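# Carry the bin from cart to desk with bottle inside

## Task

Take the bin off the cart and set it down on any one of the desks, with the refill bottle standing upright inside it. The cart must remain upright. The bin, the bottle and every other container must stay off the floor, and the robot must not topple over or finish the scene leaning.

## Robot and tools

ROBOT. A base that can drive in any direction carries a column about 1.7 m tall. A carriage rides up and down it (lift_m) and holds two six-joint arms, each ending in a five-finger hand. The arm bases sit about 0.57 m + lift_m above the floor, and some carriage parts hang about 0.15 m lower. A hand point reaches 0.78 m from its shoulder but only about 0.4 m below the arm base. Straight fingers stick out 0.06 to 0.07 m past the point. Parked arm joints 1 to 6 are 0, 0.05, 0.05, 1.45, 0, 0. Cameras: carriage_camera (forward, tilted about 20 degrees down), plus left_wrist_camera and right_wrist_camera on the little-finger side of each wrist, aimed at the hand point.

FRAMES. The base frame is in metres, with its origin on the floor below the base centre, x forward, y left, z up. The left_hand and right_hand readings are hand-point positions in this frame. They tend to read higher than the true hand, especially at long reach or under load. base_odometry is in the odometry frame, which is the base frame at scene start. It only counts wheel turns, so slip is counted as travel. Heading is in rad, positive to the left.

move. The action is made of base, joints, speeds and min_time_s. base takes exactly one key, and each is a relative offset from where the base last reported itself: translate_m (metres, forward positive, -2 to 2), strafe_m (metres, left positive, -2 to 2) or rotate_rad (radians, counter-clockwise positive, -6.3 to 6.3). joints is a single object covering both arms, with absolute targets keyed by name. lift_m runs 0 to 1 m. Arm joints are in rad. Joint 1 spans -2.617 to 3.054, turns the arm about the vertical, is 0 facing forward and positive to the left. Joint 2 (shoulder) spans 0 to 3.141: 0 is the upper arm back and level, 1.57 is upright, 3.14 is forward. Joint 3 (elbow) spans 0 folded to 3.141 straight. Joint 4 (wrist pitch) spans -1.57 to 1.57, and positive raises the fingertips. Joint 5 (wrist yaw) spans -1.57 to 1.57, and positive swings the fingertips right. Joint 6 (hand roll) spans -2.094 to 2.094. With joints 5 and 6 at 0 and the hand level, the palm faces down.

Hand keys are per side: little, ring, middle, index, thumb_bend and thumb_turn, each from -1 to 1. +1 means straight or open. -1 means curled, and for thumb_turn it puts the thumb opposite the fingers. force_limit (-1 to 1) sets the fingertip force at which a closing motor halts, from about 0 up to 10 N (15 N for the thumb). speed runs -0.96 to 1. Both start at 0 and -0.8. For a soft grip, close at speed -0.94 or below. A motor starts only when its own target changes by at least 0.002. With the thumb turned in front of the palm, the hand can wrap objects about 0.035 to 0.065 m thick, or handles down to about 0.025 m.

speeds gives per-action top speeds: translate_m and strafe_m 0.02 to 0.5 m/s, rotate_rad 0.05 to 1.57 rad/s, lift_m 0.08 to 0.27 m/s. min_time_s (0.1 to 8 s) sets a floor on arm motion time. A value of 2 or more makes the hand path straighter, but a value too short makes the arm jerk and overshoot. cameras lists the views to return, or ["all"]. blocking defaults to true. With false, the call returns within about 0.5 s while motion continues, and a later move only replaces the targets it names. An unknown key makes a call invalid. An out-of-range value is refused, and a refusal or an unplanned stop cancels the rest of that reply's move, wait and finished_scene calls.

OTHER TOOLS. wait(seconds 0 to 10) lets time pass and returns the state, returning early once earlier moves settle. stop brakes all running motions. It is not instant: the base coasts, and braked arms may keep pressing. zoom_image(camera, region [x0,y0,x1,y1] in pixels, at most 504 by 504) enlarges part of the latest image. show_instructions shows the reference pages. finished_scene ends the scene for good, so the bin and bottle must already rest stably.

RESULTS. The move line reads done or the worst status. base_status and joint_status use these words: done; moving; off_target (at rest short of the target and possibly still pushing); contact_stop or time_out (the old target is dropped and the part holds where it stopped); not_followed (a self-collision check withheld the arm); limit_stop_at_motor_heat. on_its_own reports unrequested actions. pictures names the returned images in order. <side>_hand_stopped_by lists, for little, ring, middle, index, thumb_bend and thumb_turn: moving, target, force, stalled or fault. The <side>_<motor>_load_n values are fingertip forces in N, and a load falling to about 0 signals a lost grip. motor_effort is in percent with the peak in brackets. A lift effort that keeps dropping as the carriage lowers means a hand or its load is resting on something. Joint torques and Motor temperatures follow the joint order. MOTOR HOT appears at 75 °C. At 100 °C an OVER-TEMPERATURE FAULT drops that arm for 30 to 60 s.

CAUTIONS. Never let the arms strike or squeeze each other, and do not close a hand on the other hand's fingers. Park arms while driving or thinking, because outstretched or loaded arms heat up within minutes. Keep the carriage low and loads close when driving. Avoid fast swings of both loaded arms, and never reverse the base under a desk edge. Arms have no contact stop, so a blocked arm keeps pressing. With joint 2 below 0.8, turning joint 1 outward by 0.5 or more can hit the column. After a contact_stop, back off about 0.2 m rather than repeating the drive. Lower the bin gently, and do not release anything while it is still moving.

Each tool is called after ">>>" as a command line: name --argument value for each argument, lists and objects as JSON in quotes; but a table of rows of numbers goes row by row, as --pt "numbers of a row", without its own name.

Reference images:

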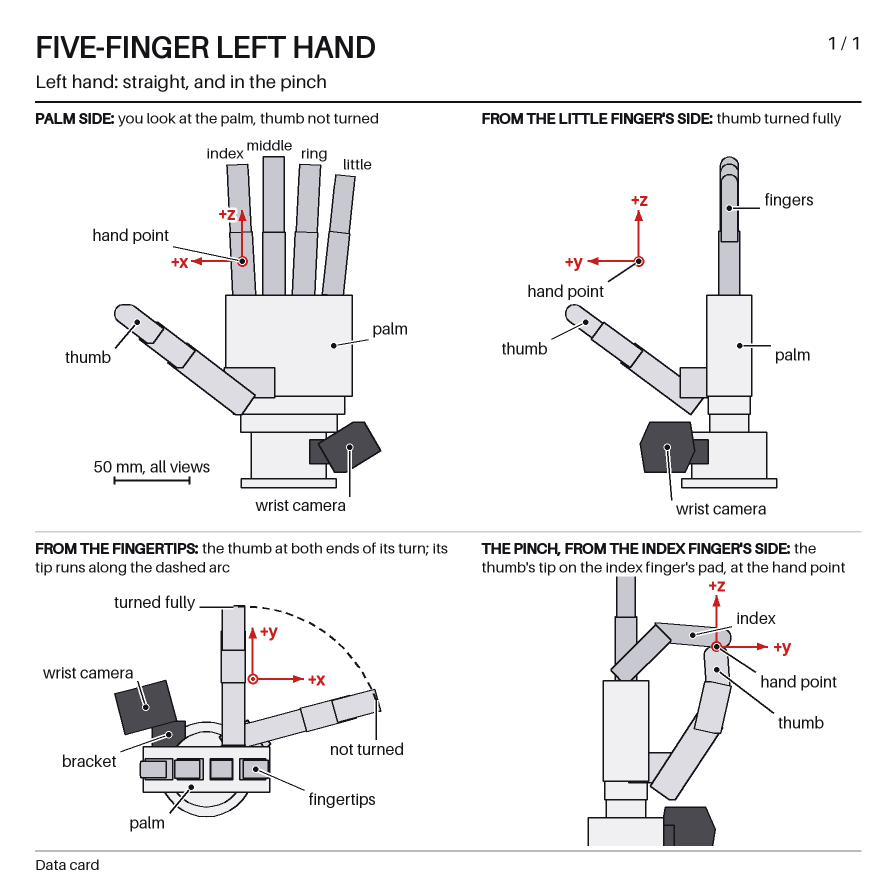

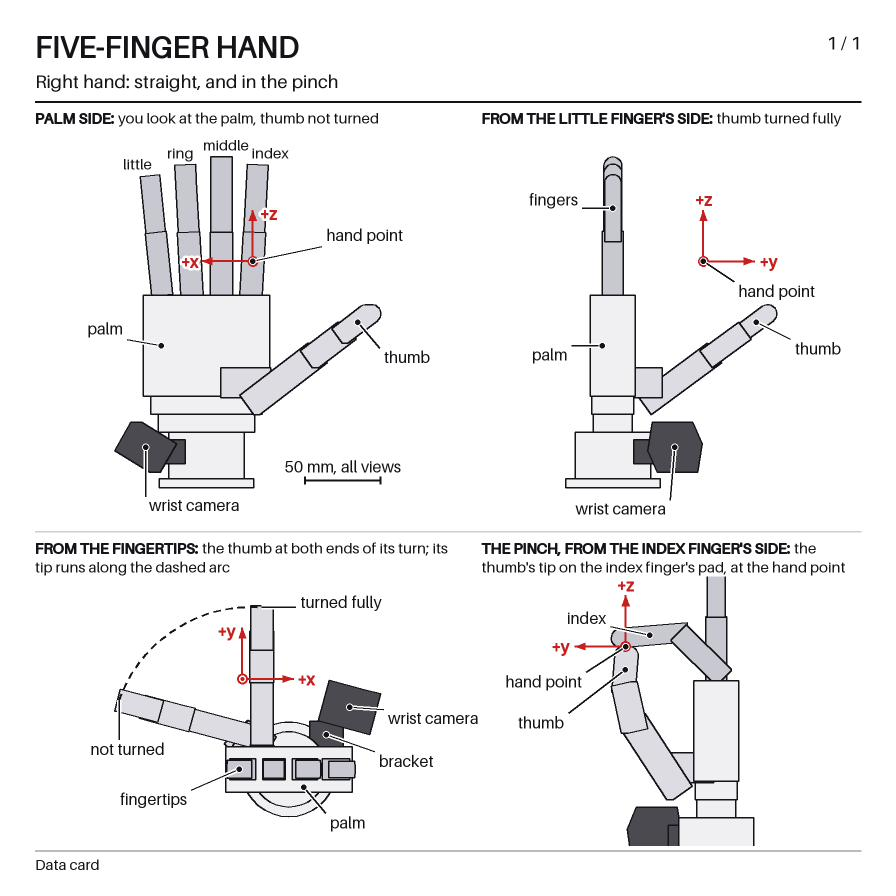

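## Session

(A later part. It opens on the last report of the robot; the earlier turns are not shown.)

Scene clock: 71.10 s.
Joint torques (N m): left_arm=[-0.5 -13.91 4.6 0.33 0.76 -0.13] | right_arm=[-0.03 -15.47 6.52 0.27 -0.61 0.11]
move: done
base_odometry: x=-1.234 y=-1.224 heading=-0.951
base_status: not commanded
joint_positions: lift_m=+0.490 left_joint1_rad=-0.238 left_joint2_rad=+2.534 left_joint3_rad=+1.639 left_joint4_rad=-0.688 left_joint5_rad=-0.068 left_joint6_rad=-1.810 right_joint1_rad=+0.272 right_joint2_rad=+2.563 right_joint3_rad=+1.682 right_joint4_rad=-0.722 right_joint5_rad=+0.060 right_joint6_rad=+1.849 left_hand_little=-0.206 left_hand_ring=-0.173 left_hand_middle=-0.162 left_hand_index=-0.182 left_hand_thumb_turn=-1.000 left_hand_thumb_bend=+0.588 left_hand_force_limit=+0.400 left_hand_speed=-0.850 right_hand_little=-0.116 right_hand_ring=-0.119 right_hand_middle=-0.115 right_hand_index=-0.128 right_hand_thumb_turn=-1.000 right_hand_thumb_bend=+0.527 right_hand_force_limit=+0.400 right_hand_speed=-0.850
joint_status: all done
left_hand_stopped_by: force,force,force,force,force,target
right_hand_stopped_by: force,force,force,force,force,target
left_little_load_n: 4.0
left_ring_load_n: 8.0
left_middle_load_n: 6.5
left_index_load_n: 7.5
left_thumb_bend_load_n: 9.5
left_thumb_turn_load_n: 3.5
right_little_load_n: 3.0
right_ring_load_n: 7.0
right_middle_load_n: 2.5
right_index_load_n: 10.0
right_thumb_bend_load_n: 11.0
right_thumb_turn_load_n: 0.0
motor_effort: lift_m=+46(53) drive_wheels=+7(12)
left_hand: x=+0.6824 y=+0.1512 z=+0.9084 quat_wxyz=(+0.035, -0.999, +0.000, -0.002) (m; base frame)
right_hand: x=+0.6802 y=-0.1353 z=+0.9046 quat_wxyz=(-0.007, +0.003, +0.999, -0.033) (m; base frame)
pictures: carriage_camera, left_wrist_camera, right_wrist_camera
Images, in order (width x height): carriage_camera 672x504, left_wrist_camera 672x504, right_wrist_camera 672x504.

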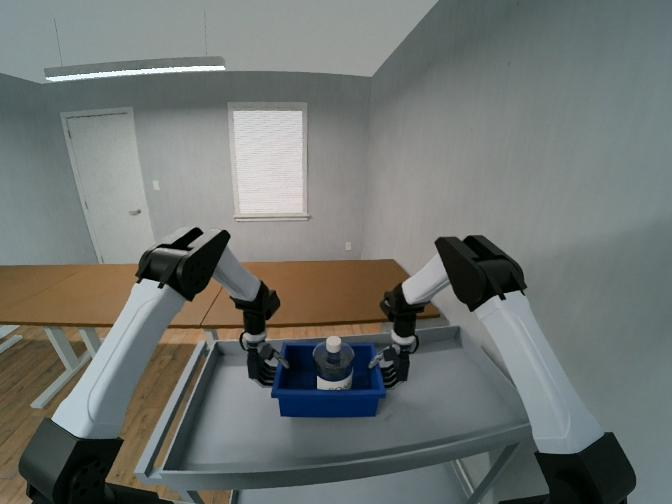

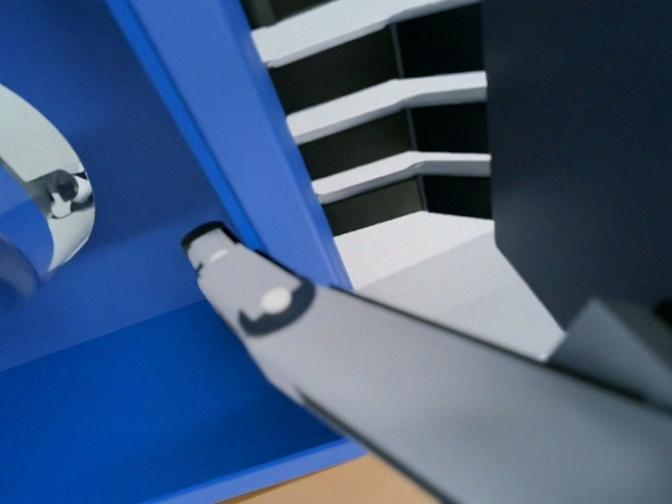

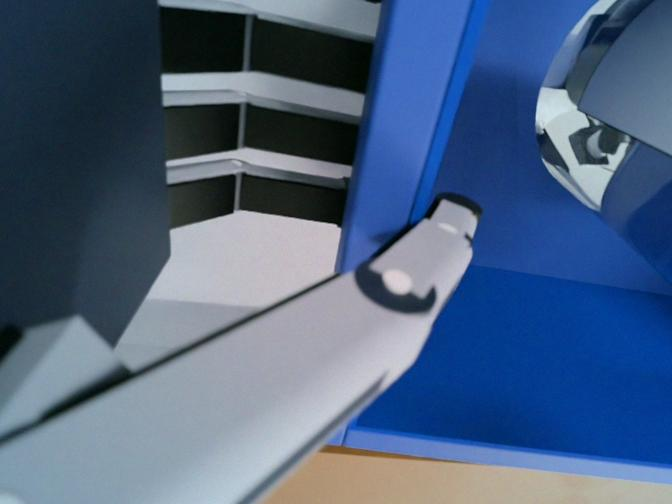

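>>> move --joints '{"lift_m": 0.62}' --speeds '{"lift_m": 0.1}' --cameras '["carriage_camera"]'

>>> move --base '{"translate_m": -0.38}' --speeds '{"translate_m": 0.15}' --cameras '["carriage_camera"]'

Scene clock: 73.30 s.
Joint torques (N m): left_arm=[-0.47 -13.87 4.88 0.33 0.77 -0.11] | right_arm=[-0.06 -15.84 6.79 0.25 -0.62 0.1]
Motor temperatures (°C): left_arm=[32 40 37 35 30 31] | right_arm=[33 49 37 32 29 33]
move: done
base_odometry: x=-1.234 y=-1.224 heading=-0.951
base_status: not commanded
joint_positions: lift_m=+0.620 left_joint1_rad=-0.238 left_joint2_rad=+2.534 left_joint3_rad=+1.635 left_joint4_rad=-0.688 left_joint5_rad=-0.071 left_joint6_rad=-1.810 right_joint1_rad=+0.272 right_joint2_rad=+2.567 right_joint3_rad=+1.679 right_joint4_rad=-0.720 right_joint5_rad=+0.061 right_joint6_rad=+1.849 left_hand_little=-0.206 left_hand_ring=-0.173 left_hand_middle=-0.162 left_hand_index=-0.182 left_hand_thumb_turn=-1.000 left_hand_thumb_bend=+0.588 left_hand_force_limit=+0.400 left_hand_speed=-0.850 right_hand_little=-0.116 right_hand_ring=-0.119 right_hand_middle=-0.115 right_hand_index=-0.128 right_hand_thumb_turn=-1.000 right_hand_thumb_bend=+0.527 right_hand_force_limit=+0.400 right_hand_speed=-0.850
joint_status: all done
left_hand_stopped_by: force,force,force,force,force,target
right_hand_stopped_by: force,force,force,force,force,target
left_little_load_n: 4.0
left_ring_load_n: 8.0
left_middle_load_n: 6.5
left_index_load_n: 7.0
left_thumb_bend_load_n: 9.5
left_thumb_turn_load_n: 3.5
right_little_load_n: 3.0
right_ring_load_n: 6.5
right_middle_load_n: 2.0
right_index_load_n: 9.5
right_thumb_bend_load_n: 9.5
right_thumb_turn_load_n: 0.0
motor_effort: lift_m=+46(53) drive_wheels=+7(12)
left_hand: x=+0.6809 y=+0.1520 z=+1.0374 quat_wxyz=(+0.036, -0.999, +0.000, +0.000) (m; base frame)
right_hand: x=+0.6783 y=-0.1357 z=+1.0321 quat_wxyz=(-0.010, +0.002, +0.999, -0.034) (m; base frame)
pictures: carriage_camera
Images, in order (width x height): carriage_camera 672x504.

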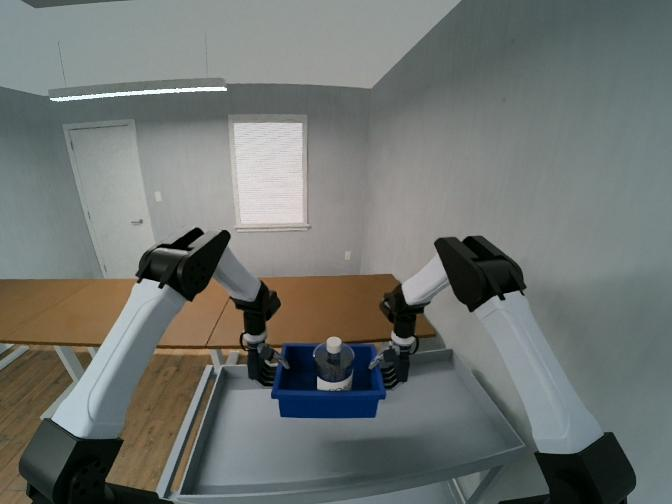

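Scene clock: 76.83 s.
Joint torques (N m): left_arm=[-0.47 -13.94 4.93 0.32 0.8 -0.13] | right_arm=[-0.18 -15.91 6.78 0.26 -0.61 0.12]
move: done
base_odometry: x=-1.455 y=-0.914 heading=-0.952
base_status: done
joint_positions: lift_m=+0.620 left_joint1_rad=-0.238 left_joint2_rad=+2.534 left_joint3_rad=+1.635 left_joint4_rad=-0.690 left_joint5_rad=-0.072 left_joint6_rad=-1.810 right_joint1_rad=+0.273 right_joint2_rad=+2.567 right_joint3_rad=+1.679 right_joint4_rad=-0.721 right_joint5_rad=+0.061 right_joint6_rad=+1.848 left_hand_little=-0.206 left_hand_ring=-0.173 left_hand_middle=-0.162 left_hand_index=-0.182 left_hand_thumb_turn=-1.000 left_hand_thumb_bend=+0.588 left_hand_force_limit=+0.400 left_hand_speed=-0.850 right_hand_little=-0.116 right_hand_ring=-0.119 right_hand_middle=-0.115 right_hand_index=-0.128 right_hand_thumb_turn=-1.000 right_hand_thumb_bend=+0.527 right_hand_force_limit=+0.400 right_hand_speed=-0.850
joint_status: not commanded
left_hand_stopped_by: force,force,force,force,force,target
right_hand_stopped_by: force,force,force,force,force,target
left_little_load_n: 4.0
left_ring_load_n: 8.0
left_middle_load_n: 6.5
left_index_load_n: 7.5
left_thumb_bend_load_n: 9.5
left_thumb_turn_load_n: 3.0
right_little_load_n: 3.0
right_ring_load_n: 6.5
right_middle_load_n: 2.0
right_index_load_n: 9.0
right_thumb_bend_load_n: 9.5
right_thumb_turn_load_n: 0.0
motor_effort: lift_m=+46(46) drive_wheels=-5(18)
left_hand: x=+0.6805 y=+0.1524 z=+1.0372 quat_wxyz=(+0.037, -0.999, +0.000, +0.000) (m; base frame)
right_hand: x=+0.6781 y=-0.1355 z=+1.0321 quat_wxyz=(-0.010, +0.002, +0.999, -0.034) (m; base frame)
pictures: carriage_camera
Images, in order (width x height): carriage_camera 672x504.

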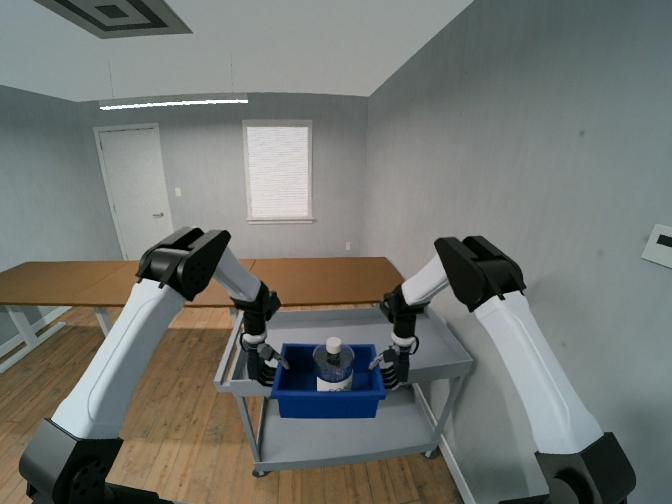

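>>> move --base '{"rotate_rad": 0.11}' --speeds '{"rotate_rad": 0.2}'

>>> move --base '{"strafe_m": 1.1}' --speeds '{"strafe_m": 0.25}' --cameras '["carriage_camera"]'

Scene clock: 78.17 s.
Joint torques (N m): left_arm=[-0.31 -13.9 4.9 0.33 0.83 -0.13] | right_arm=[-0.55 -15.88 6.75 0.26 -0.68 0.11]
move: done
base_odometry: x=-1.456 y=-0.914 heading=-0.842
base_status: done
joint_positions: lift_m=+0.620 left_joint1_rad=-0.240 left_joint2_rad=+2.534 left_joint3_rad=+1.635 left_joint4_rad=-0.687 left_joint5_rad=-0.076 left_joint6_rad=-1.810 right_joint1_rad=+0.279 right_joint2_rad=+2.567 right_joint3_rad=+1.679 right_joint4_rad=-0.721 right_joint5_rad=+0.069 right_joint6_rad=+1.846 left_hand_little=-0.206 left_hand_ring=-0.173 left_hand_middle=-0.162 left_hand_index=-0.182 left_hand_thumb_turn=-1.000 left_hand_thumb_bend=+0.588 left_hand_force_limit=+0.400 left_hand_speed=-0.850 right_hand_little=-0.116 right_hand_ring=-0.119 right_hand_middle=-0.115 right_hand_index=-0.128 right_hand_thumb_turn=-1.000 right_hand_thumb_bend=+0.527 right_hand_force_limit=+0.400 right_hand_speed=-0.850
joint_status: not commanded
left_hand_stopped_by: force,force,force,force,force,target
right_hand_stopped_by: force,force,force,force,force,target
left_little_load_n: 4.0
left_ring_load_n: 8.5
left_middle_load_n: 5.5
left_index_load_n: 7.5
left_thumb_bend_load_n: 9.0
left_thumb_turn_load_n: 3.0
right_little_load_n: 3.0
right_ring_load_n: 6.5
right_middle_load_n: 1.5
right_index_load_n: 7.0
right_thumb_bend_load_n: 6.5
right_thumb_turn_load_n: 0.5
motor_effort: lift_m=+46(46) drive_wheels=-15(21)
left_hand: x=+0.6811 y=+0.1521 z=+1.0372 quat_wxyz=(+0.039, -0.999, +0.001, -0.001) (m; base frame)
right_hand: x=+0.6774 y=-0.1344 z=+1.0318 quat_wxyz=(-0.009, -0.002, +0.999, -0.039) (m; base frame)
pictures: none

Scene clock: 83.87 s.
Joint torques (N m): left_arm=[-0.14 -13.9 4.89 0.31 0.83 -0.11] | right_arm=[-0.54 -15.88 6.8 0.28 -0.67 0.13]
Motor temperatures (°C): left_arm=[32 42 36 35 30 31] | right_arm=[33 55 38 32 30 33]
move: done
base_odometry: x=-0.636 y=-0.181 heading=-0.841
base_status: done
joint_positions: lift_m=+0.620 left_joint1_rad=-0.242 left_joint2_rad=+2.534 left_joint3_rad=+1.635 left_joint4_rad=-0.686 left_joint5_rad=-0.075 left_joint6_rad=-1.811 right_joint1_rad=+0.277 right_joint2_rad=+2.567 right_joint3_rad=+1.679 right_joint4_rad=-0.720 right_joint5_rad=+0.069 right_joint6_rad=+1.845 left_hand_little=-0.206 left_hand_ring=-0.173 left_hand_middle=-0.162 left_hand_index=-0.182 left_hand_thumb_turn=-1.000 left_hand_thumb_bend=+0.588 left_hand_force_limit=+0.400 left_hand_speed=-0.850 right_hand_little=-0.116 right_hand_ring=-0.119 right_hand_middle=-0.115 right_hand_index=-0.128 right_hand_thumb_turn=-1.000 right_hand_thumb_bend=+0.527 right_hand_force_limit=+0.400 right_hand_speed=-0.850
joint_status: not commanded
left_hand_stopped_by: force,force,force,force,force,target
right_hand_stopped_by: force,force,force,force,force,target
left_little_load_n: 4.0
left_ring_load_n: 8.5
left_middle_load_n: 5.5
left_index_load_n: 7.0
left_thumb_bend_load_n: 9.0
left_thumb_turn_load_n: 3.0
right_little_load_n: 3.0
right_ring_load_n: 6.5
right_middle_load_n: 1.0
right_index_load_n: 7.0
right_thumb_bend_load_n: 7.0
right_thumb_turn_load_n: 0.5
motor_effort: lift_m=+46(46) drive_wheels=-6(23)
left_hand: x=+0.6811 y=+0.1509 z=+1.0373 quat_wxyz=(+0.038, -0.999, +0.002, -0.002) (m; base frame)
right_hand: x=+0.6779 y=-0.1350 z=+1.0318 quat_wxyz=(-0.008, -0.002, +0.999, -0.038) (m; base frame)
pictures: carriage_camera
Images, in order (width x height): carriage_camera 672x504.

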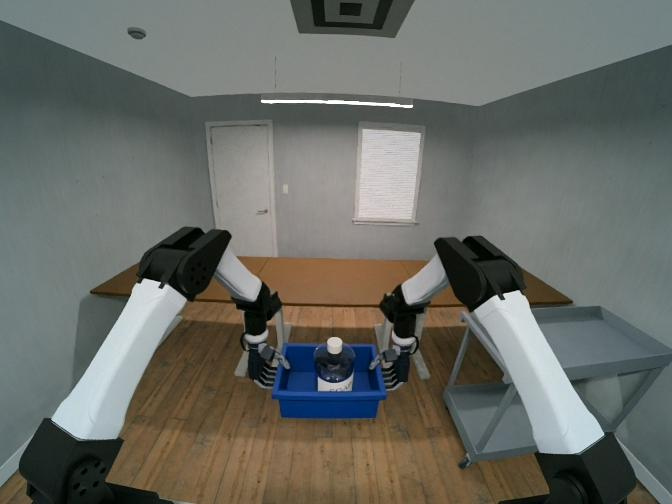

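>>> move --base '{"translate_m": 0.8}' --speeds '{"translate_m": 0.2}' --cameras '["carriage_camera"]'

Scene clock: 89.53 s.
Joint torques (N m): left_arm=[-0.14 -13.91 4.97 0.3 0.81 -0.1] | right_arm=[-0.49 -15.9 6.75 0.26 -0.69 0.13]
Motor temperatures (°C): left_arm=[32 43 36 35 30 31] | right_arm=[33 57 38 32 30 33]
move: done
base_odometry: x=-0.101 y=-0.776 heading=-0.840
base_status: done
joint_positions: lift_m=+0.620 left_joint1_rad=-0.242 left_joint2_rad=+2.534 left_joint3_rad=+1.635 left_joint4_rad=-0.684 left_joint5_rad=-0.075 left_joint6_rad=-1.811 right_joint1_rad=+0.277 right_joint2_rad=+2.567 right_joint3_rad=+1.679 right_joint4_rad=-0.719 right_joint5_rad=+0.069 right_joint6_rad=+1.845 left_hand_little=-0.206 left_hand_ring=-0.173 left_hand_middle=-0.162 left_hand_index=-0.182 left_hand_thumb_turn=-1.000 left_hand_thumb_bend=+0.588 left_hand_force_limit=+0.400 left_hand_speed=-0.850 right_hand_little=-0.116 right_hand_ring=-0.119 right_hand_middle=-0.115 right_hand_index=-0.128 right_hand_thumb_turn=-1.000 right_hand_thumb_bend=+0.527 right_hand_force_limit=+0.400 right_hand_speed=-0.850
joint_status: not commanded
left_hand_stopped_by: force,force,force,force,force,target
right_hand_stopped_by: force,force,force,force,force,target
left_little_load_n: 4.0
left_ring_load_n: 8.0
left_middle_load_n: 5.5
left_index_load_n: 7.5
left_thumb_bend_load_n: 9.5
left_thumb_turn_load_n: 3.0
right_little_load_n: 3.0
right_ring_load_n: 6.5
right_middle_load_n: 1.0
right_index_load_n: 7.0
right_thumb_bend_load_n: 7.5
right_thumb_turn_load_n: 0.5
motor_effort: lift_m=+46(46) drive_wheels=-15(22)
left_hand: x=+0.6818 y=+0.1507 z=+1.0374 quat_wxyz=(+0.038, -0.999, +0.001, -0.003) (m; base frame)
right_hand: x=+0.6780 y=-0.1350 z=+1.0318 quat_wxyz=(-0.008, -0.002, +0.999, -0.038) (m; base frame)
pictures: carriage_camera
Images, in order (width x height): carriage_camera 672x504.

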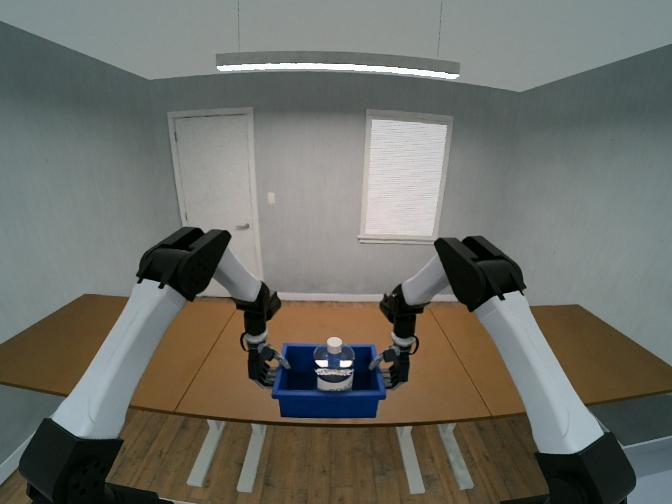

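>>> move --base '{"translate_m": 0.22}' --speeds '{"translate_m": 0.12}' --cameras '[]'

>>> move --joints '{"lift_m": 0.51}' --speeds '{"lift_m": 0.08}' --cameras '["all"]'

>>> zoom_image --camera "carriage_camera" --region '[230, 310, 430, 460]'

Scene clock: 92.70 s.
Joint torques (N m): left_arm=[-0.14 -13.9 4.9 0.3 0.82 -0.11] | right_arm=[-0.43 -15.9 6.82 0.26 -0.68 0.13]
Motor temperatures (°C): left_arm=[32 44 36 35 30 31] | right_arm=[33 58 38 32 30 33]
move: done
base_odometry: x=+0.046 y=-0.939 heading=-0.838
base_status: done
joint_positions: lift_m=+0.620 left_joint1_rad=-0.242 left_joint2_rad=+2.534 left_joint3_rad=+1.635 left_joint4_rad=-0.684 left_joint5_rad=-0.076 left_joint6_rad=-1.811 right_joint1_rad=+0.277 right_joint2_rad=+2.567 right_joint3_rad=+1.679 right_joint4_rad=-0.719 right_joint5_rad=+0.069 right_joint6_rad=+1.845 left_hand_little=-0.206 left_hand_ring=-0.173 left_hand_middle=-0.162 left_hand_index=-0.182 left_hand_thumb_turn=-1.000 left_hand_thumb_bend=+0.588 left_hand_force_limit=+0.400 left_hand_speed=-0.850 right_hand_little=-0.116 right_hand_ring=-0.119 right_hand_middle=-0.115 right_hand_index=-0.128 right_hand_thumb_turn=-1.000 right_hand_thumb_bend=+0.527 right_hand_force_limit=+0.400 right_hand_speed=-0.850
joint_status: not commanded
left_hand_stopped_by: force,force,force,force,force,target
right_hand_stopped_by: force,force,force,force,force,target
left_little_load_n: 4.0
left_ring_load_n: 8.5
left_middle_load_n: 5.5
left_index_load_n: 7.5
left_thumb_bend_load_n: 9.5
left_thumb_turn_load_n: 3.0
right_little_load_n: 3.0
right_ring_load_n: 6.0
right_middle_load_n: 0.5
right_index_load_n: 7.0
right_thumb_bend_load_n: 7.0
right_thumb_turn_load_n: 0.5
motor_effort: lift_m=+46(46) drive_wheels=-12(22)
left_hand: x=+0.6817 y=+0.1508 z=+1.0373 quat_wxyz=(+0.038, -0.999, +0.001, -0.003) (m; base frame)
right_hand: x=+0.6780 y=-0.1350 z=+1.0318 quat_wxyz=(-0.008, -0.002, +0.999, -0.038) (m; base frame)
pictures: none
No camera images: "cameras" was empty.

Scene clock: 94.43 s.
Joint torques (N m): left_arm=[-0.13 -13.86 4.9 0.32 0.84 -0.13] | right_arm=[-0.43 -15.98 6.79 0.26 -0.69 0.14]
Motor temperatures (°C): left_arm=[32 44 36 35 30 31] | right_arm=[33 59 38 32 30 33]
move: done
base_odometry: x=+0.046 y=-0.939 heading=-0.838
base_status: not commanded
joint_positions: lift_m=+0.510 left_joint1_rad=-0.242 left_joint2_rad=+2.534 left_joint3_rad=+1.635 left_joint4_rad=-0.687 left_joint5_rad=-0.076 left_joint6_rad=-1.811 right_joint1_rad=+0.277 right_joint2_rad=+2.568 right_joint3_rad=+1.679 right_joint4_rad=-0.721 right_joint5_rad=+0.069 right_joint6_rad=+1.845 left_hand_little=-0.206 left_hand_ring=-0.173 left_hand_middle=-0.162 left_hand_index=-0.182 left_hand_thumb_turn=-1.000 left_hand_thumb_bend=+0.588 left_hand_force_limit=+0.400 left_hand_speed=-0.850 right_hand_little=-0.116 right_hand_ring=-0.119 right_hand_middle=-0.115 right_hand_index=-0.128 right_hand_thumb_turn=-1.000 right_hand_thumb_bend=+0.527 right_hand_force_limit=+0.400 right_hand_speed=-0.850
joint_status: all done
left_hand_stopped_by: force,force,force,force,force,target
right_hand_stopped_by: force,force,force,force,force,target
left_little_load_n: 4.0
left_ring_load_n: 8.5
left_middle_load_n: 5.5
left_index_load_n: 7.5
left_thumb_bend_load_n: 9.0
left_thumb_turn_load_n: 3.0
right_little_load_n: 3.0
right_ring_load_n: 6.0
right_middle_load_n: 1.0
right_index_load_n: 7.0
right_thumb_bend_load_n: 6.5
right_thumb_turn_load_n: 0.5
motor_effort: lift_m=+47(50) drive_wheels=-14(15)
left_hand: x=+0.6809 y=+0.1510 z=+0.9271 quat_wxyz=(+0.039, -0.999, +0.001, -0.002) (m; base frame)
right_hand: x=+0.6773 y=-0.1352 z=+0.9210 quat_wxyz=(-0.010, -0.002, +0.999, -0.038) (m; base frame)
pictures: carriage_camera, left_wrist_camera, right_wrist_camera
Images, in order (width x height): carriage_camera 672x504, left_wrist_camera 672x504, right_wrist_camera 672x504.

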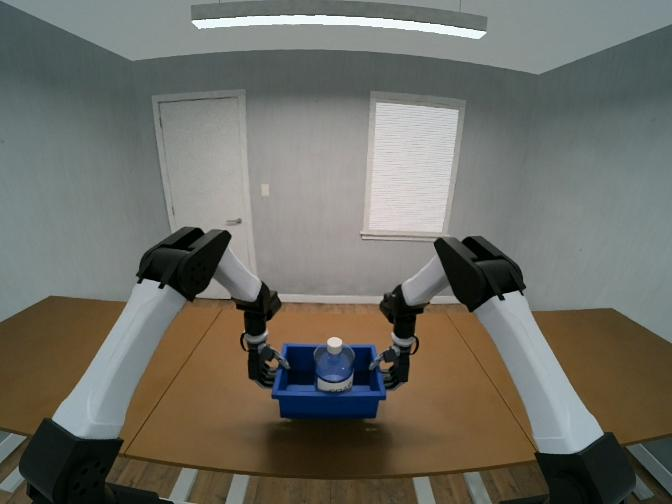

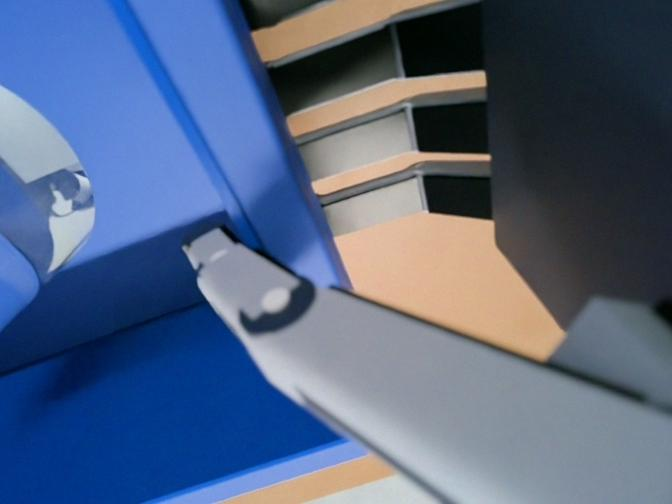

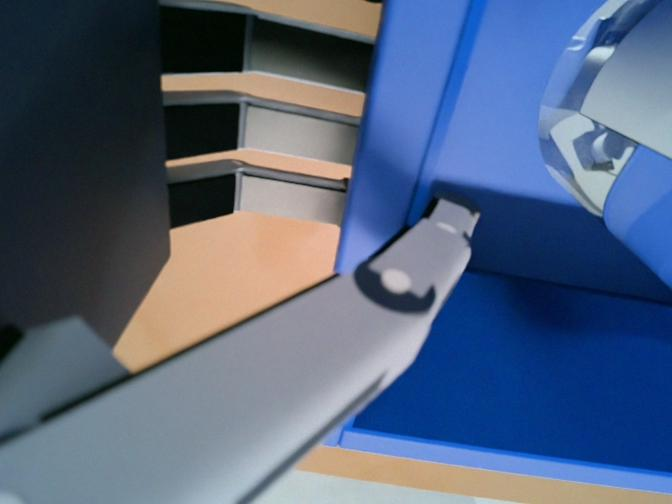

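Scaled by 2.520.

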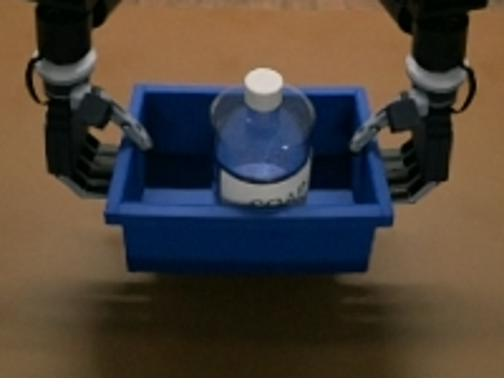

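>>> move --joints '{"lift_m": 0.475}' --speeds '{"lift_m": 0.08}' --cameras '["carriage_camera"]'

>>> zoom_image --camera "carriage_camera" --region '[230, 310, 430, 460]'

Scene clock: 95.43 s.
Joint torques (N m): left_arm=[-0.14 -13.91 4.86 0.32 0.83 -0.12] | right_arm=[-0.42 -16.05 6.76 0.26 -0.69 0.1]
Motor temperatures (°C): left_arm=[32 44 36 35 30 31] | right_arm=[33 59 38 32 30 33]
move: done
base_odometry: x=+0.046 y=-0.939 heading=-0.838
base_status: not commanded
joint_positions: lift_m=+0.475 left_joint1_rad=-0.242 left_joint2_rad=+2.534 left_joint3_rad=+1.635 left_joint4_rad=-0.688 left_joint5_rad=-0.076 left_joint6_rad=-1.811 right_joint1_rad=+0.277 right_joint2_rad=+2.568 right_joint3_rad=+1.679 right_joint4_rad=-0.721 right_joint5_rad=+0.069 right_joint6_rad=+1.845 left_hand_little=-0.206 left_hand_ring=-0.173 left_hand_middle=-0.162 left_hand_index=-0.182 left_hand_thumb_turn=-1.000 left_hand_thumb_bend=+0.588 left_hand_force_limit=+0.400 left_hand_speed=-0.850 right_hand_little=-0.116 right_hand_ring=-0.119 right_hand_middle=-0.115 right_hand_index=-0.128 right_hand_thumb_turn=-1.000 right_hand_thumb_bend=+0.527 right_hand_force_limit=+0.400 right_hand_speed=-0.850
joint_status: all done
left_hand_stopped_by: force,force,force,force,force,target
right_hand_stopped_by: force,force,force,force,force,target
left_little_load_n: 4.0
left_ring_load_n: 8.5
left_middle_load_n: 6.0
left_index_load_n: 7.0
left_thumb_bend_load_n: 9.0
left_thumb_turn_load_n: 3.0
right_little_load_n: 3.0
right_ring_load_n: 6.0
right_middle_load_n: 1.0
right_index_load_n: 7.0
right_thumb_bend_load_n: 7.0
right_thumb_turn_load_n: 0.5
motor_effort: lift_m=+47(49) drive_wheels=+10(16)
left_hand: x=+0.6807 y=+0.1511 z=+0.8921 quat_wxyz=(+0.039, -0.999, +0.001, -0.001) (m; base frame)
right_hand: x=+0.6772 y=-0.1352 z=+0.8860 quat_wxyz=(-0.010, -0.002, +0.999, -0.038) (m; base frame)
pictures: carriage_camera
Images, in order (width x height): carriage_camera 672x504.

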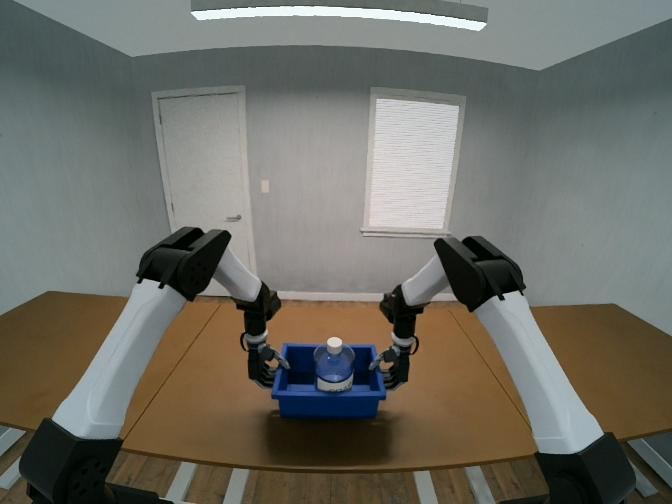

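Scaled by 2.520.

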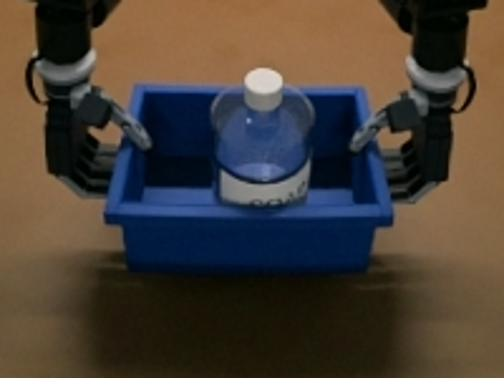

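>>> move --joints '{"lift_m": 0.445}' --speeds '{"lift_m": 0.08}' --cameras '["carriage_camera"]'

>>> zoom_image --camera "carriage_camera" --region '[230, 310, 430, 460]'

Scene clock: 96.50 s.
Joint torques (N m): left_arm=[-0.18 -13.94 4.94 0.33 0.84 -0.11] | right_arm=[-0.47 -16.08 6.75 0.26 -0.67 0.14]
Motor temperatures (°C): left_arm=[32 44 36 35 30 31] | right_arm=[33 59 38 32 30 33]
move: done
base_odometry: x=+0.046 y=-0.939 heading=-0.838
base_status: not commanded
joint_positions: lift_m=+0.445 left_joint1_rad=-0.242 left_joint2_rad=+2.534 left_joint3_rad=+1.635 left_joint4_rad=-0.688 left_joint5_rad=-0.076 left_joint6_rad=-1.811 right_joint1_rad=+0.277 right_joint2_rad=+2.570 right_joint3_rad=+1.679 right_joint4_rad=-0.720 right_joint5_rad=+0.068 right_joint6_rad=+1.845 left_hand_little=-0.206 left_hand_ring=-0.173 left_hand_middle=-0.162 left_hand_index=-0.182 left_hand_thumb_turn=-1.000 left_hand_thumb_bend=+0.588 left_hand_force_limit=+0.400 left_hand_speed=-0.850 right_hand_little=-0.116 right_hand_ring=-0.119 right_hand_middle=-0.115 right_hand_index=-0.128 right_hand_thumb_turn=-1.000 right_hand_thumb_bend=+0.526 right_hand_force_limit=+0.400 right_hand_speed=-0.850
joint_status: all done
left_hand_stopped_by: force,force,force,force,force,target
right_hand_stopped_by: force,force,force,force,force,target
left_little_load_n: 4.0
left_ring_load_n: 8.0
left_middle_load_n: 5.5
left_index_load_n: 7.5
left_thumb_bend_load_n: 9.5
left_thumb_turn_load_n: 3.0
right_little_load_n: 3.0
right_ring_load_n: 6.5
right_middle_load_n: 1.0
right_index_load_n: 7.0
right_thumb_bend_load_n: 6.0
right_thumb_turn_load_n: 0.5
motor_effort: lift_m=+47(51) drive_wheels=-9(15)
left_hand: x=+0.6807 y=+0.1512 z=+0.8621 quat_wxyz=(+0.039, -0.999, +0.001, -0.001) (m; base frame)
right_hand: x=+0.6770 y=-0.1352 z=+0.8554 quat_wxyz=(-0.010, -0.002, +0.999, -0.038) (m; base frame)
pictures: carriage_camera
Images, in order (width x height): carriage_camera 672x504.

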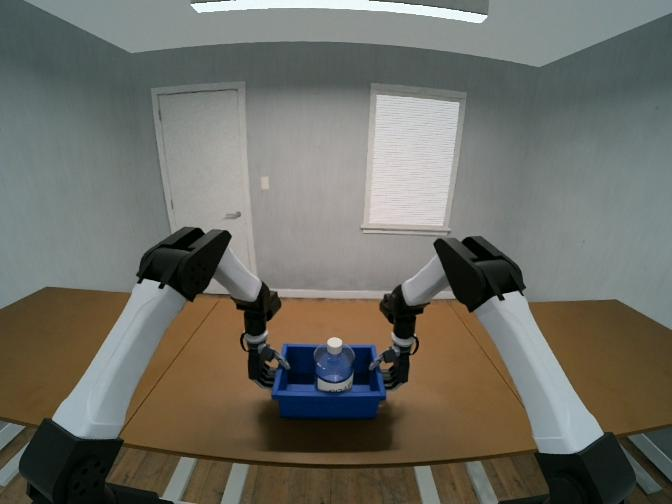

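Scaled by 2.520.

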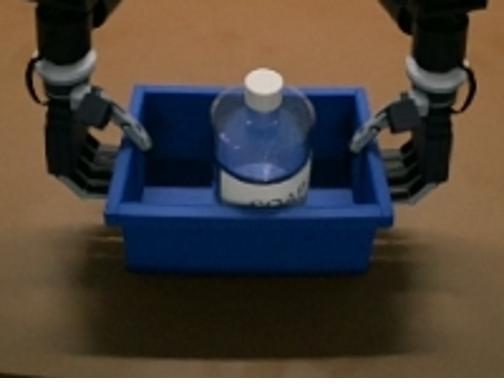

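>>> move --joints '{"lift_m": 0.42}' --speeds '{"lift_m": 0.08}' --cameras '["carriage_camera"]'

>>> zoom_image --camera "carriage_camera" --region '[230, 310, 430, 460]'

Scene clock: 97.33 s.
Joint torques (N m): left_arm=[-0.21 -12.18 4.93 0.53 0.78 -0.2] | right_arm=[-0.44 -13.46 6.84 0.53 -0.59 0.17]
Motor temperatures (°C): left_arm=[32 44 36 35 30 31] | right_arm=[33 59 38 32 30 33]
move: done
base_odometry: x=+0.046 y=-0.939 heading=-0.838
base_status: not commanded
joint_positions: lift_m=+0.420 left_joint1_rad=-0.241 left_joint2_rad=+2.513 left_joint3_rad=+1.635 left_joint4_rad=-0.711 left_joint5_rad=-0.071 left_joint6_rad=-1.803 right_joint1_rad=+0.277 right_joint2_rad=+2.542 right_joint3_rad=+1.679 right_joint4_rad=-0.746 right_joint5_rad=+0.061 right_joint6_rad=+1.839 left_hand_little=-0.206 left_hand_ring=-0.173 left_hand_middle=-0.163 left_hand_index=-0.182 left_hand_thumb_turn=-1.000 left_hand_thumb_bend=+0.588 left_hand_force_limit=+0.400 left_hand_speed=-0.850 right_hand_little=-0.116 right_hand_ring=-0.120 right_hand_middle=-0.115 right_hand_index=-0.129 right_hand_thumb_turn=-1.000 right_hand_thumb_bend=+0.526 right_hand_force_limit=+0.400 right_hand_speed=-0.850
joint_status: all done
left_hand_stopped_by: force,force,force,force,force,target
right_hand_stopped_by: force,force,force,force,force,target
left_little_load_n: 2.0
left_ring_load_n: 5.0
left_middle_load_n: 1.5
left_index_load_n: 2.0
left_thumb_bend_load_n: 11.5
left_thumb_turn_load_n: 2.5
right_little_load_n: 1.0
right_ring_load_n: 2.5
right_middle_load_n: 0.0
right_index_load_n: 2.0
right_thumb_bend_load_n: 10.5
right_thumb_turn_load_n: 0.5
motor_effort: lift_m=+42(46) drive_wheels=+11(13)
left_hand: x=+0.6798 y=+0.1506 z=+0.8465 quat_wxyz=(+0.037, -0.999, +0.005, +0.000) (m; base frame)
right_hand: x=+0.6770 y=-0.1334 z=+0.8430 quat_wxyz=(-0.010, -0.005, +0.999, -0.034) (m; base frame)
pictures: carriage_camera
Images, in order (width x height): carriage_camera 672x504.

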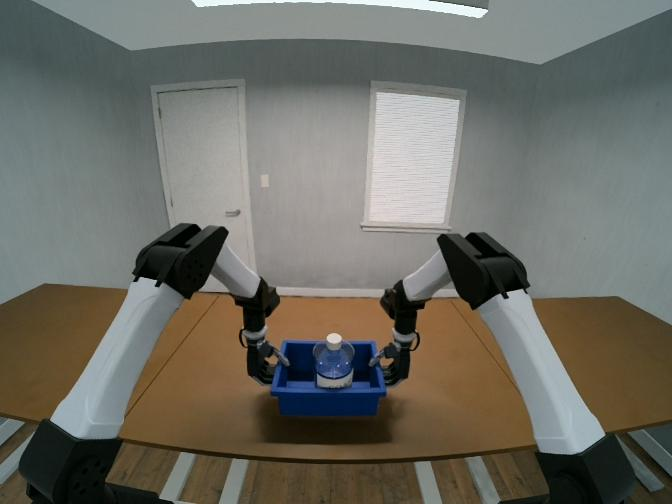

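Scaled by 2.520.

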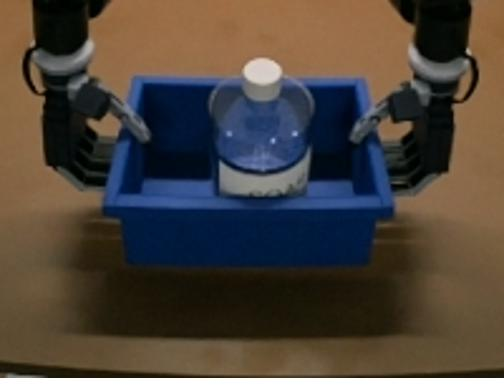

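>>> move --joints '{"lift_m": 0.426}' --speeds '{"lift_m": 0.08}'

>>> move --joints '{"left_hand_speed": -0.75, "right_hand_speed": -0.75, "left_hand_thumb_bend": 1, "right_hand_thumb_bend": 1}'

>>> move --joints '{"left_hand_index": 0.5, "left_hand_middle": 0.5, "left_hand_ring": 0.5, "left_hand_little": 0.5, "right_hand_index": 0.5, "right_hand_middle": 0.5, "right_hand_ring": 0.5, "right_hand_little": 0.5}' --cameras '["all"]'

Scene clock: 98.13 s.
Joint torques (N m): left_arm=[-0.14 -12.14 4.98 0.5 0.91 -0.16] | right_arm=[-0.43 -14.28 6.79 0.37 -0.66 0.2]
Motor temperatures (°C): left_arm=[32 45 36 35 30 31] | right_arm=[33 58 38 32 30 33]
move: done
base_odometry: x=+0.046 y=-0.939 heading=-0.838
base_status: not commanded
joint_positions: lift_m=+0.426 left_joint1_rad=-0.241 left_joint2_rad=+2.513 left_joint3_rad=+1.635 left_joint4_rad=-0.703 left_joint5_rad=-0.084 left_joint6_rad=-1.806 right_joint1_rad=+0.277 right_joint2_rad=+2.550 right_joint3_rad=+1.679 right_joint4_rad=-0.732 right_joint5_rad=+0.064 right_joint6_rad=+1.839 left_hand_little=-0.206 left_hand_ring=-0.173 left_hand_middle=-0.162 left_hand_index=-0.182 left_hand_thumb_turn=-1.000 left_hand_thumb_bend=+0.588 left_hand_force_limit=+0.400 left_hand_speed=-0.850 right_hand_little=-0.116 right_hand_ring=-0.119 right_hand_middle=-0.115 right_hand_index=-0.129 right_hand_thumb_turn=-1.000 right_hand_thumb_bend=+0.526 right_hand_force_limit=+0.400 right_hand_speed=-0.850
joint_status: all done
left_hand_stopped_by: force,force,force,force,force,target
right_hand_stopped_by: force,force,force,force,force,target
left_little_load_n: 3.5
left_ring_load_n: 7.5
left_middle_load_n: 3.5
left_index_load_n: 5.0
left_thumb_bend_load_n: 8.5
left_thumb_turn_load_n: 3.5
right_little_load_n: 2.5
right_ring_load_n: 5.5
right_middle_load_n: 2.0
right_index_load_n: 5.0
right_thumb_bend_load_n: 6.5
right_thumb_turn_load_n: 0.5
motor_effort: lift_m=+45(49) drive_wheels=+11(14)
left_hand: x=+0.6827 y=+0.1526 z=+0.8521 quat_wxyz=(+0.042, -0.999, +0.003, -0.005) (m; base frame)
right_hand: x=+0.6786 y=-0.1335 z=+0.8453 quat_wxyz=(-0.007, -0.005, +0.999, -0.035) (m; base frame)
pictures: none

Scene clock: 99.93 s.
Joint torques (N m): left_arm=[-0.25 -12.19 4.98 0.48 0.8 -0.15] | right_arm=[-0.47 -14.3 6.84 0.37 -0.64 0.21]
Motor temperatures (°C): left_arm=[32 45 36 35 30 31] | right_arm=[33 59 38 32 30 33]
move: done
base_odometry: x=+0.046 y=-0.939 heading=-0.838
base_status: not commanded
joint_positions: lift_m=+0.426 left_joint1_rad=-0.241 left_joint2_rad=+2.513 left_joint3_rad=+1.635 left_joint4_rad=-0.702 left_joint5_rad=-0.073 left_joint6_rad=-1.807 right_joint1_rad=+0.277 right_joint2_rad=+2.550 right_joint3_rad=+1.679 right_joint4_rad=-0.731 right_joint5_rad=+0.063 right_joint6_rad=+1.839 left_hand_little=-0.206 left_hand_ring=-0.173 left_hand_middle=-0.162 left_hand_index=-0.182 left_hand_thumb_turn=-1.000 left_hand_thumb_bend=+1.000 left_hand_force_limit=+0.400 left_hand_speed=-0.750 right_hand_little=-0.116 right_hand_ring=-0.119 right_hand_middle=-0.115 right_hand_index=-0.129 right_hand_thumb_turn=-1.000 right_hand_thumb_bend=+1.000 right_hand_force_limit=+0.400 right_hand_speed=-0.750
joint_status: all done
left_hand_stopped_by: force,force,force,force,target,target
right_hand_stopped_by: force,force,force,force,target,target
left_little_load_n: 2.0
left_ring_load_n: 5.5
left_middle_load_n: 1.5
left_index_load_n: 2.0
left_thumb_bend_load_n: 0.0
left_thumb_turn_load_n: 0.0
right_little_load_n: 2.0
right_ring_load_n: 5.0
right_middle_load_n: 0.5
right_index_load_n: 3.5
right_thumb_bend_load_n: 0.0
right_thumb_turn_load_n: 0.0
motor_effort: lift_m=+45(45) drive_wheels=+6(13)
left_hand: x=+0.6825 y=+0.1506 z=+0.8525 quat_wxyz=(+0.036, -0.999, +0.002, -0.004) (m; base frame)
right_hand: x=+0.6787 y=-0.1334 z=+0.8453 quat_wxyz=(-0.007, -0.005, +0.999, -0.035) (m; base frame)
pictures: none

Scene clock: 101.43 s.
Joint torques (N m): left_arm=[-0.29 -12.21 4.98 0.47 0.19 -0.13] | right_arm=[-0.44 -14.27 6.86 0.31 -0.25 0.2]
Motor temperatures (°C): left_arm=[32 45 36 35 30 31] | right_arm=[33 59 38 32 30 33]
move: done
base_odometry: x=+0.046 y=-0.939 heading=-0.838
base_status: not commanded
joint_positions: lift_m=+0.426 left_joint1_rad=-0.241 left_joint2_rad=+2.513 left_joint3_rad=+1.635 left_joint4_rad=-0.699 left_joint5_rad=-0.010 left_joint6_rad=-1.809 right_joint1_rad=+0.277 right_joint2_rad=+2.549 right_joint3_rad=+1.679 right_joint4_rad=-0.723 right_joint5_rad=+0.016 right_joint6_rad=+1.839 left_hand_little=+0.500 left_hand_ring=+0.500 left_hand_middle=+0.500 left_hand_index=+0.500 left_hand_thumb_turn=-1.000 left_hand_thumb_bend=+1.000 left_hand_force_limit=+0.400 left_hand_speed=-0.750 right_hand_little=+0.500 right_hand_ring=+0.500 right_hand_middle=+0.500 right_hand_index=+0.500 right_hand_thumb_turn=-1.000 right_hand_thumb_bend=+1.000 right_hand_force_limit=+0.400 right_hand_speed=-0.750
joint_status: all done
left_hand_stopped_by: target,target,target,target,target,target
right_hand_stopped_by: target,target,target,target,target,target
left_little_load_n: 0.0
left_ring_load_n: 0.0
left_middle_load_n: 0.0
left_index_load_n: 0.0
left_thumb_bend_load_n: 0.0
left_thumb_turn_load_n: 0.0
right_little_load_n: 0.0
right_ring_load_n: 0.0
right_middle_load_n: 0.0
right_index_load_n: 0.0
right_thumb_bend_load_n: -0.5
right_thumb_turn_load_n: 0.0
motor_effort: lift_m=+43(45) drive_wheels=+8(15)
left_hand: x=+0.6805 y=+0.1387 z=+0.8555 quat_wxyz=(+0.006, -1.000, +0.001, +0.002) (m; base frame)
right_hand: x=+0.6786 y=-0.1238 z=+0.8481 quat_wxyz=(-0.009, -0.004, +1.000, -0.011) (m; base frame)
pictures: carriage_camera, left_wrist_camera, right_wrist_camera
Images, in order (width x height): carriage_camera 672x504, left_wrist_camera 672x504, right_wrist_camera 672x504.

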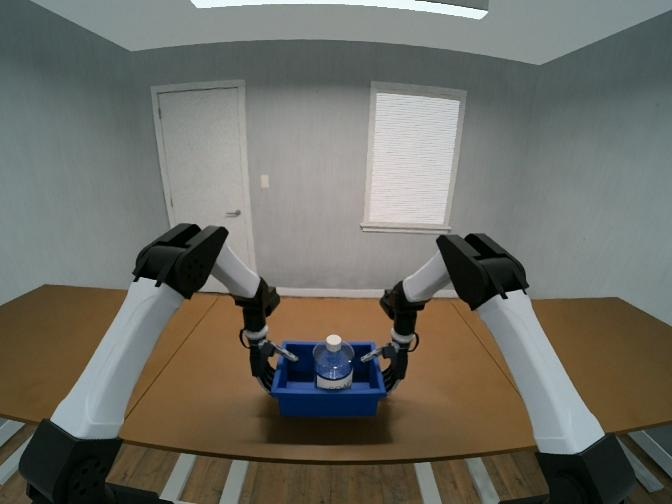

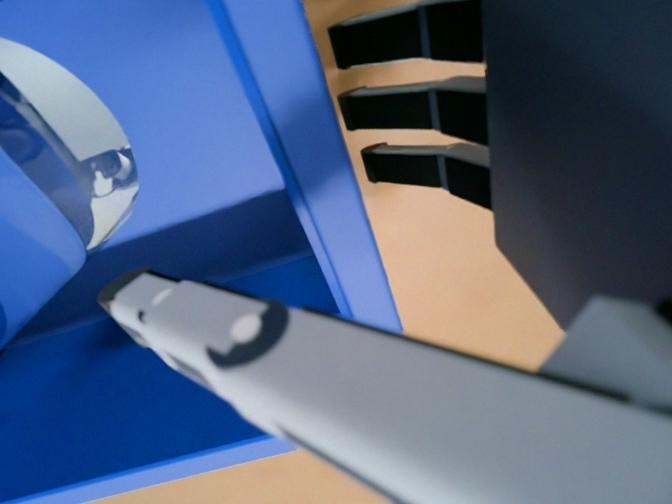

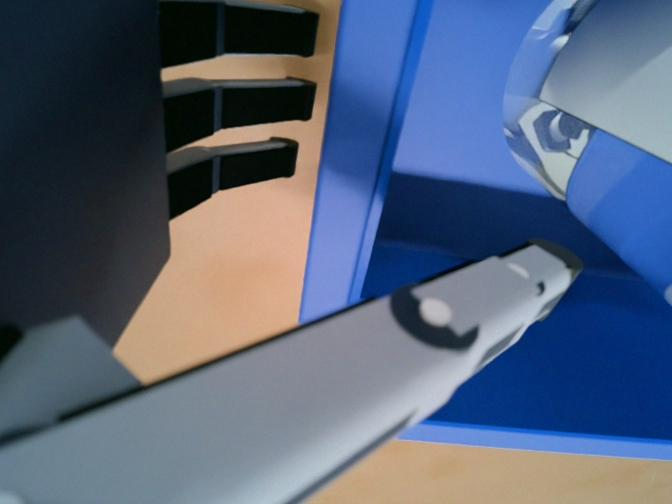

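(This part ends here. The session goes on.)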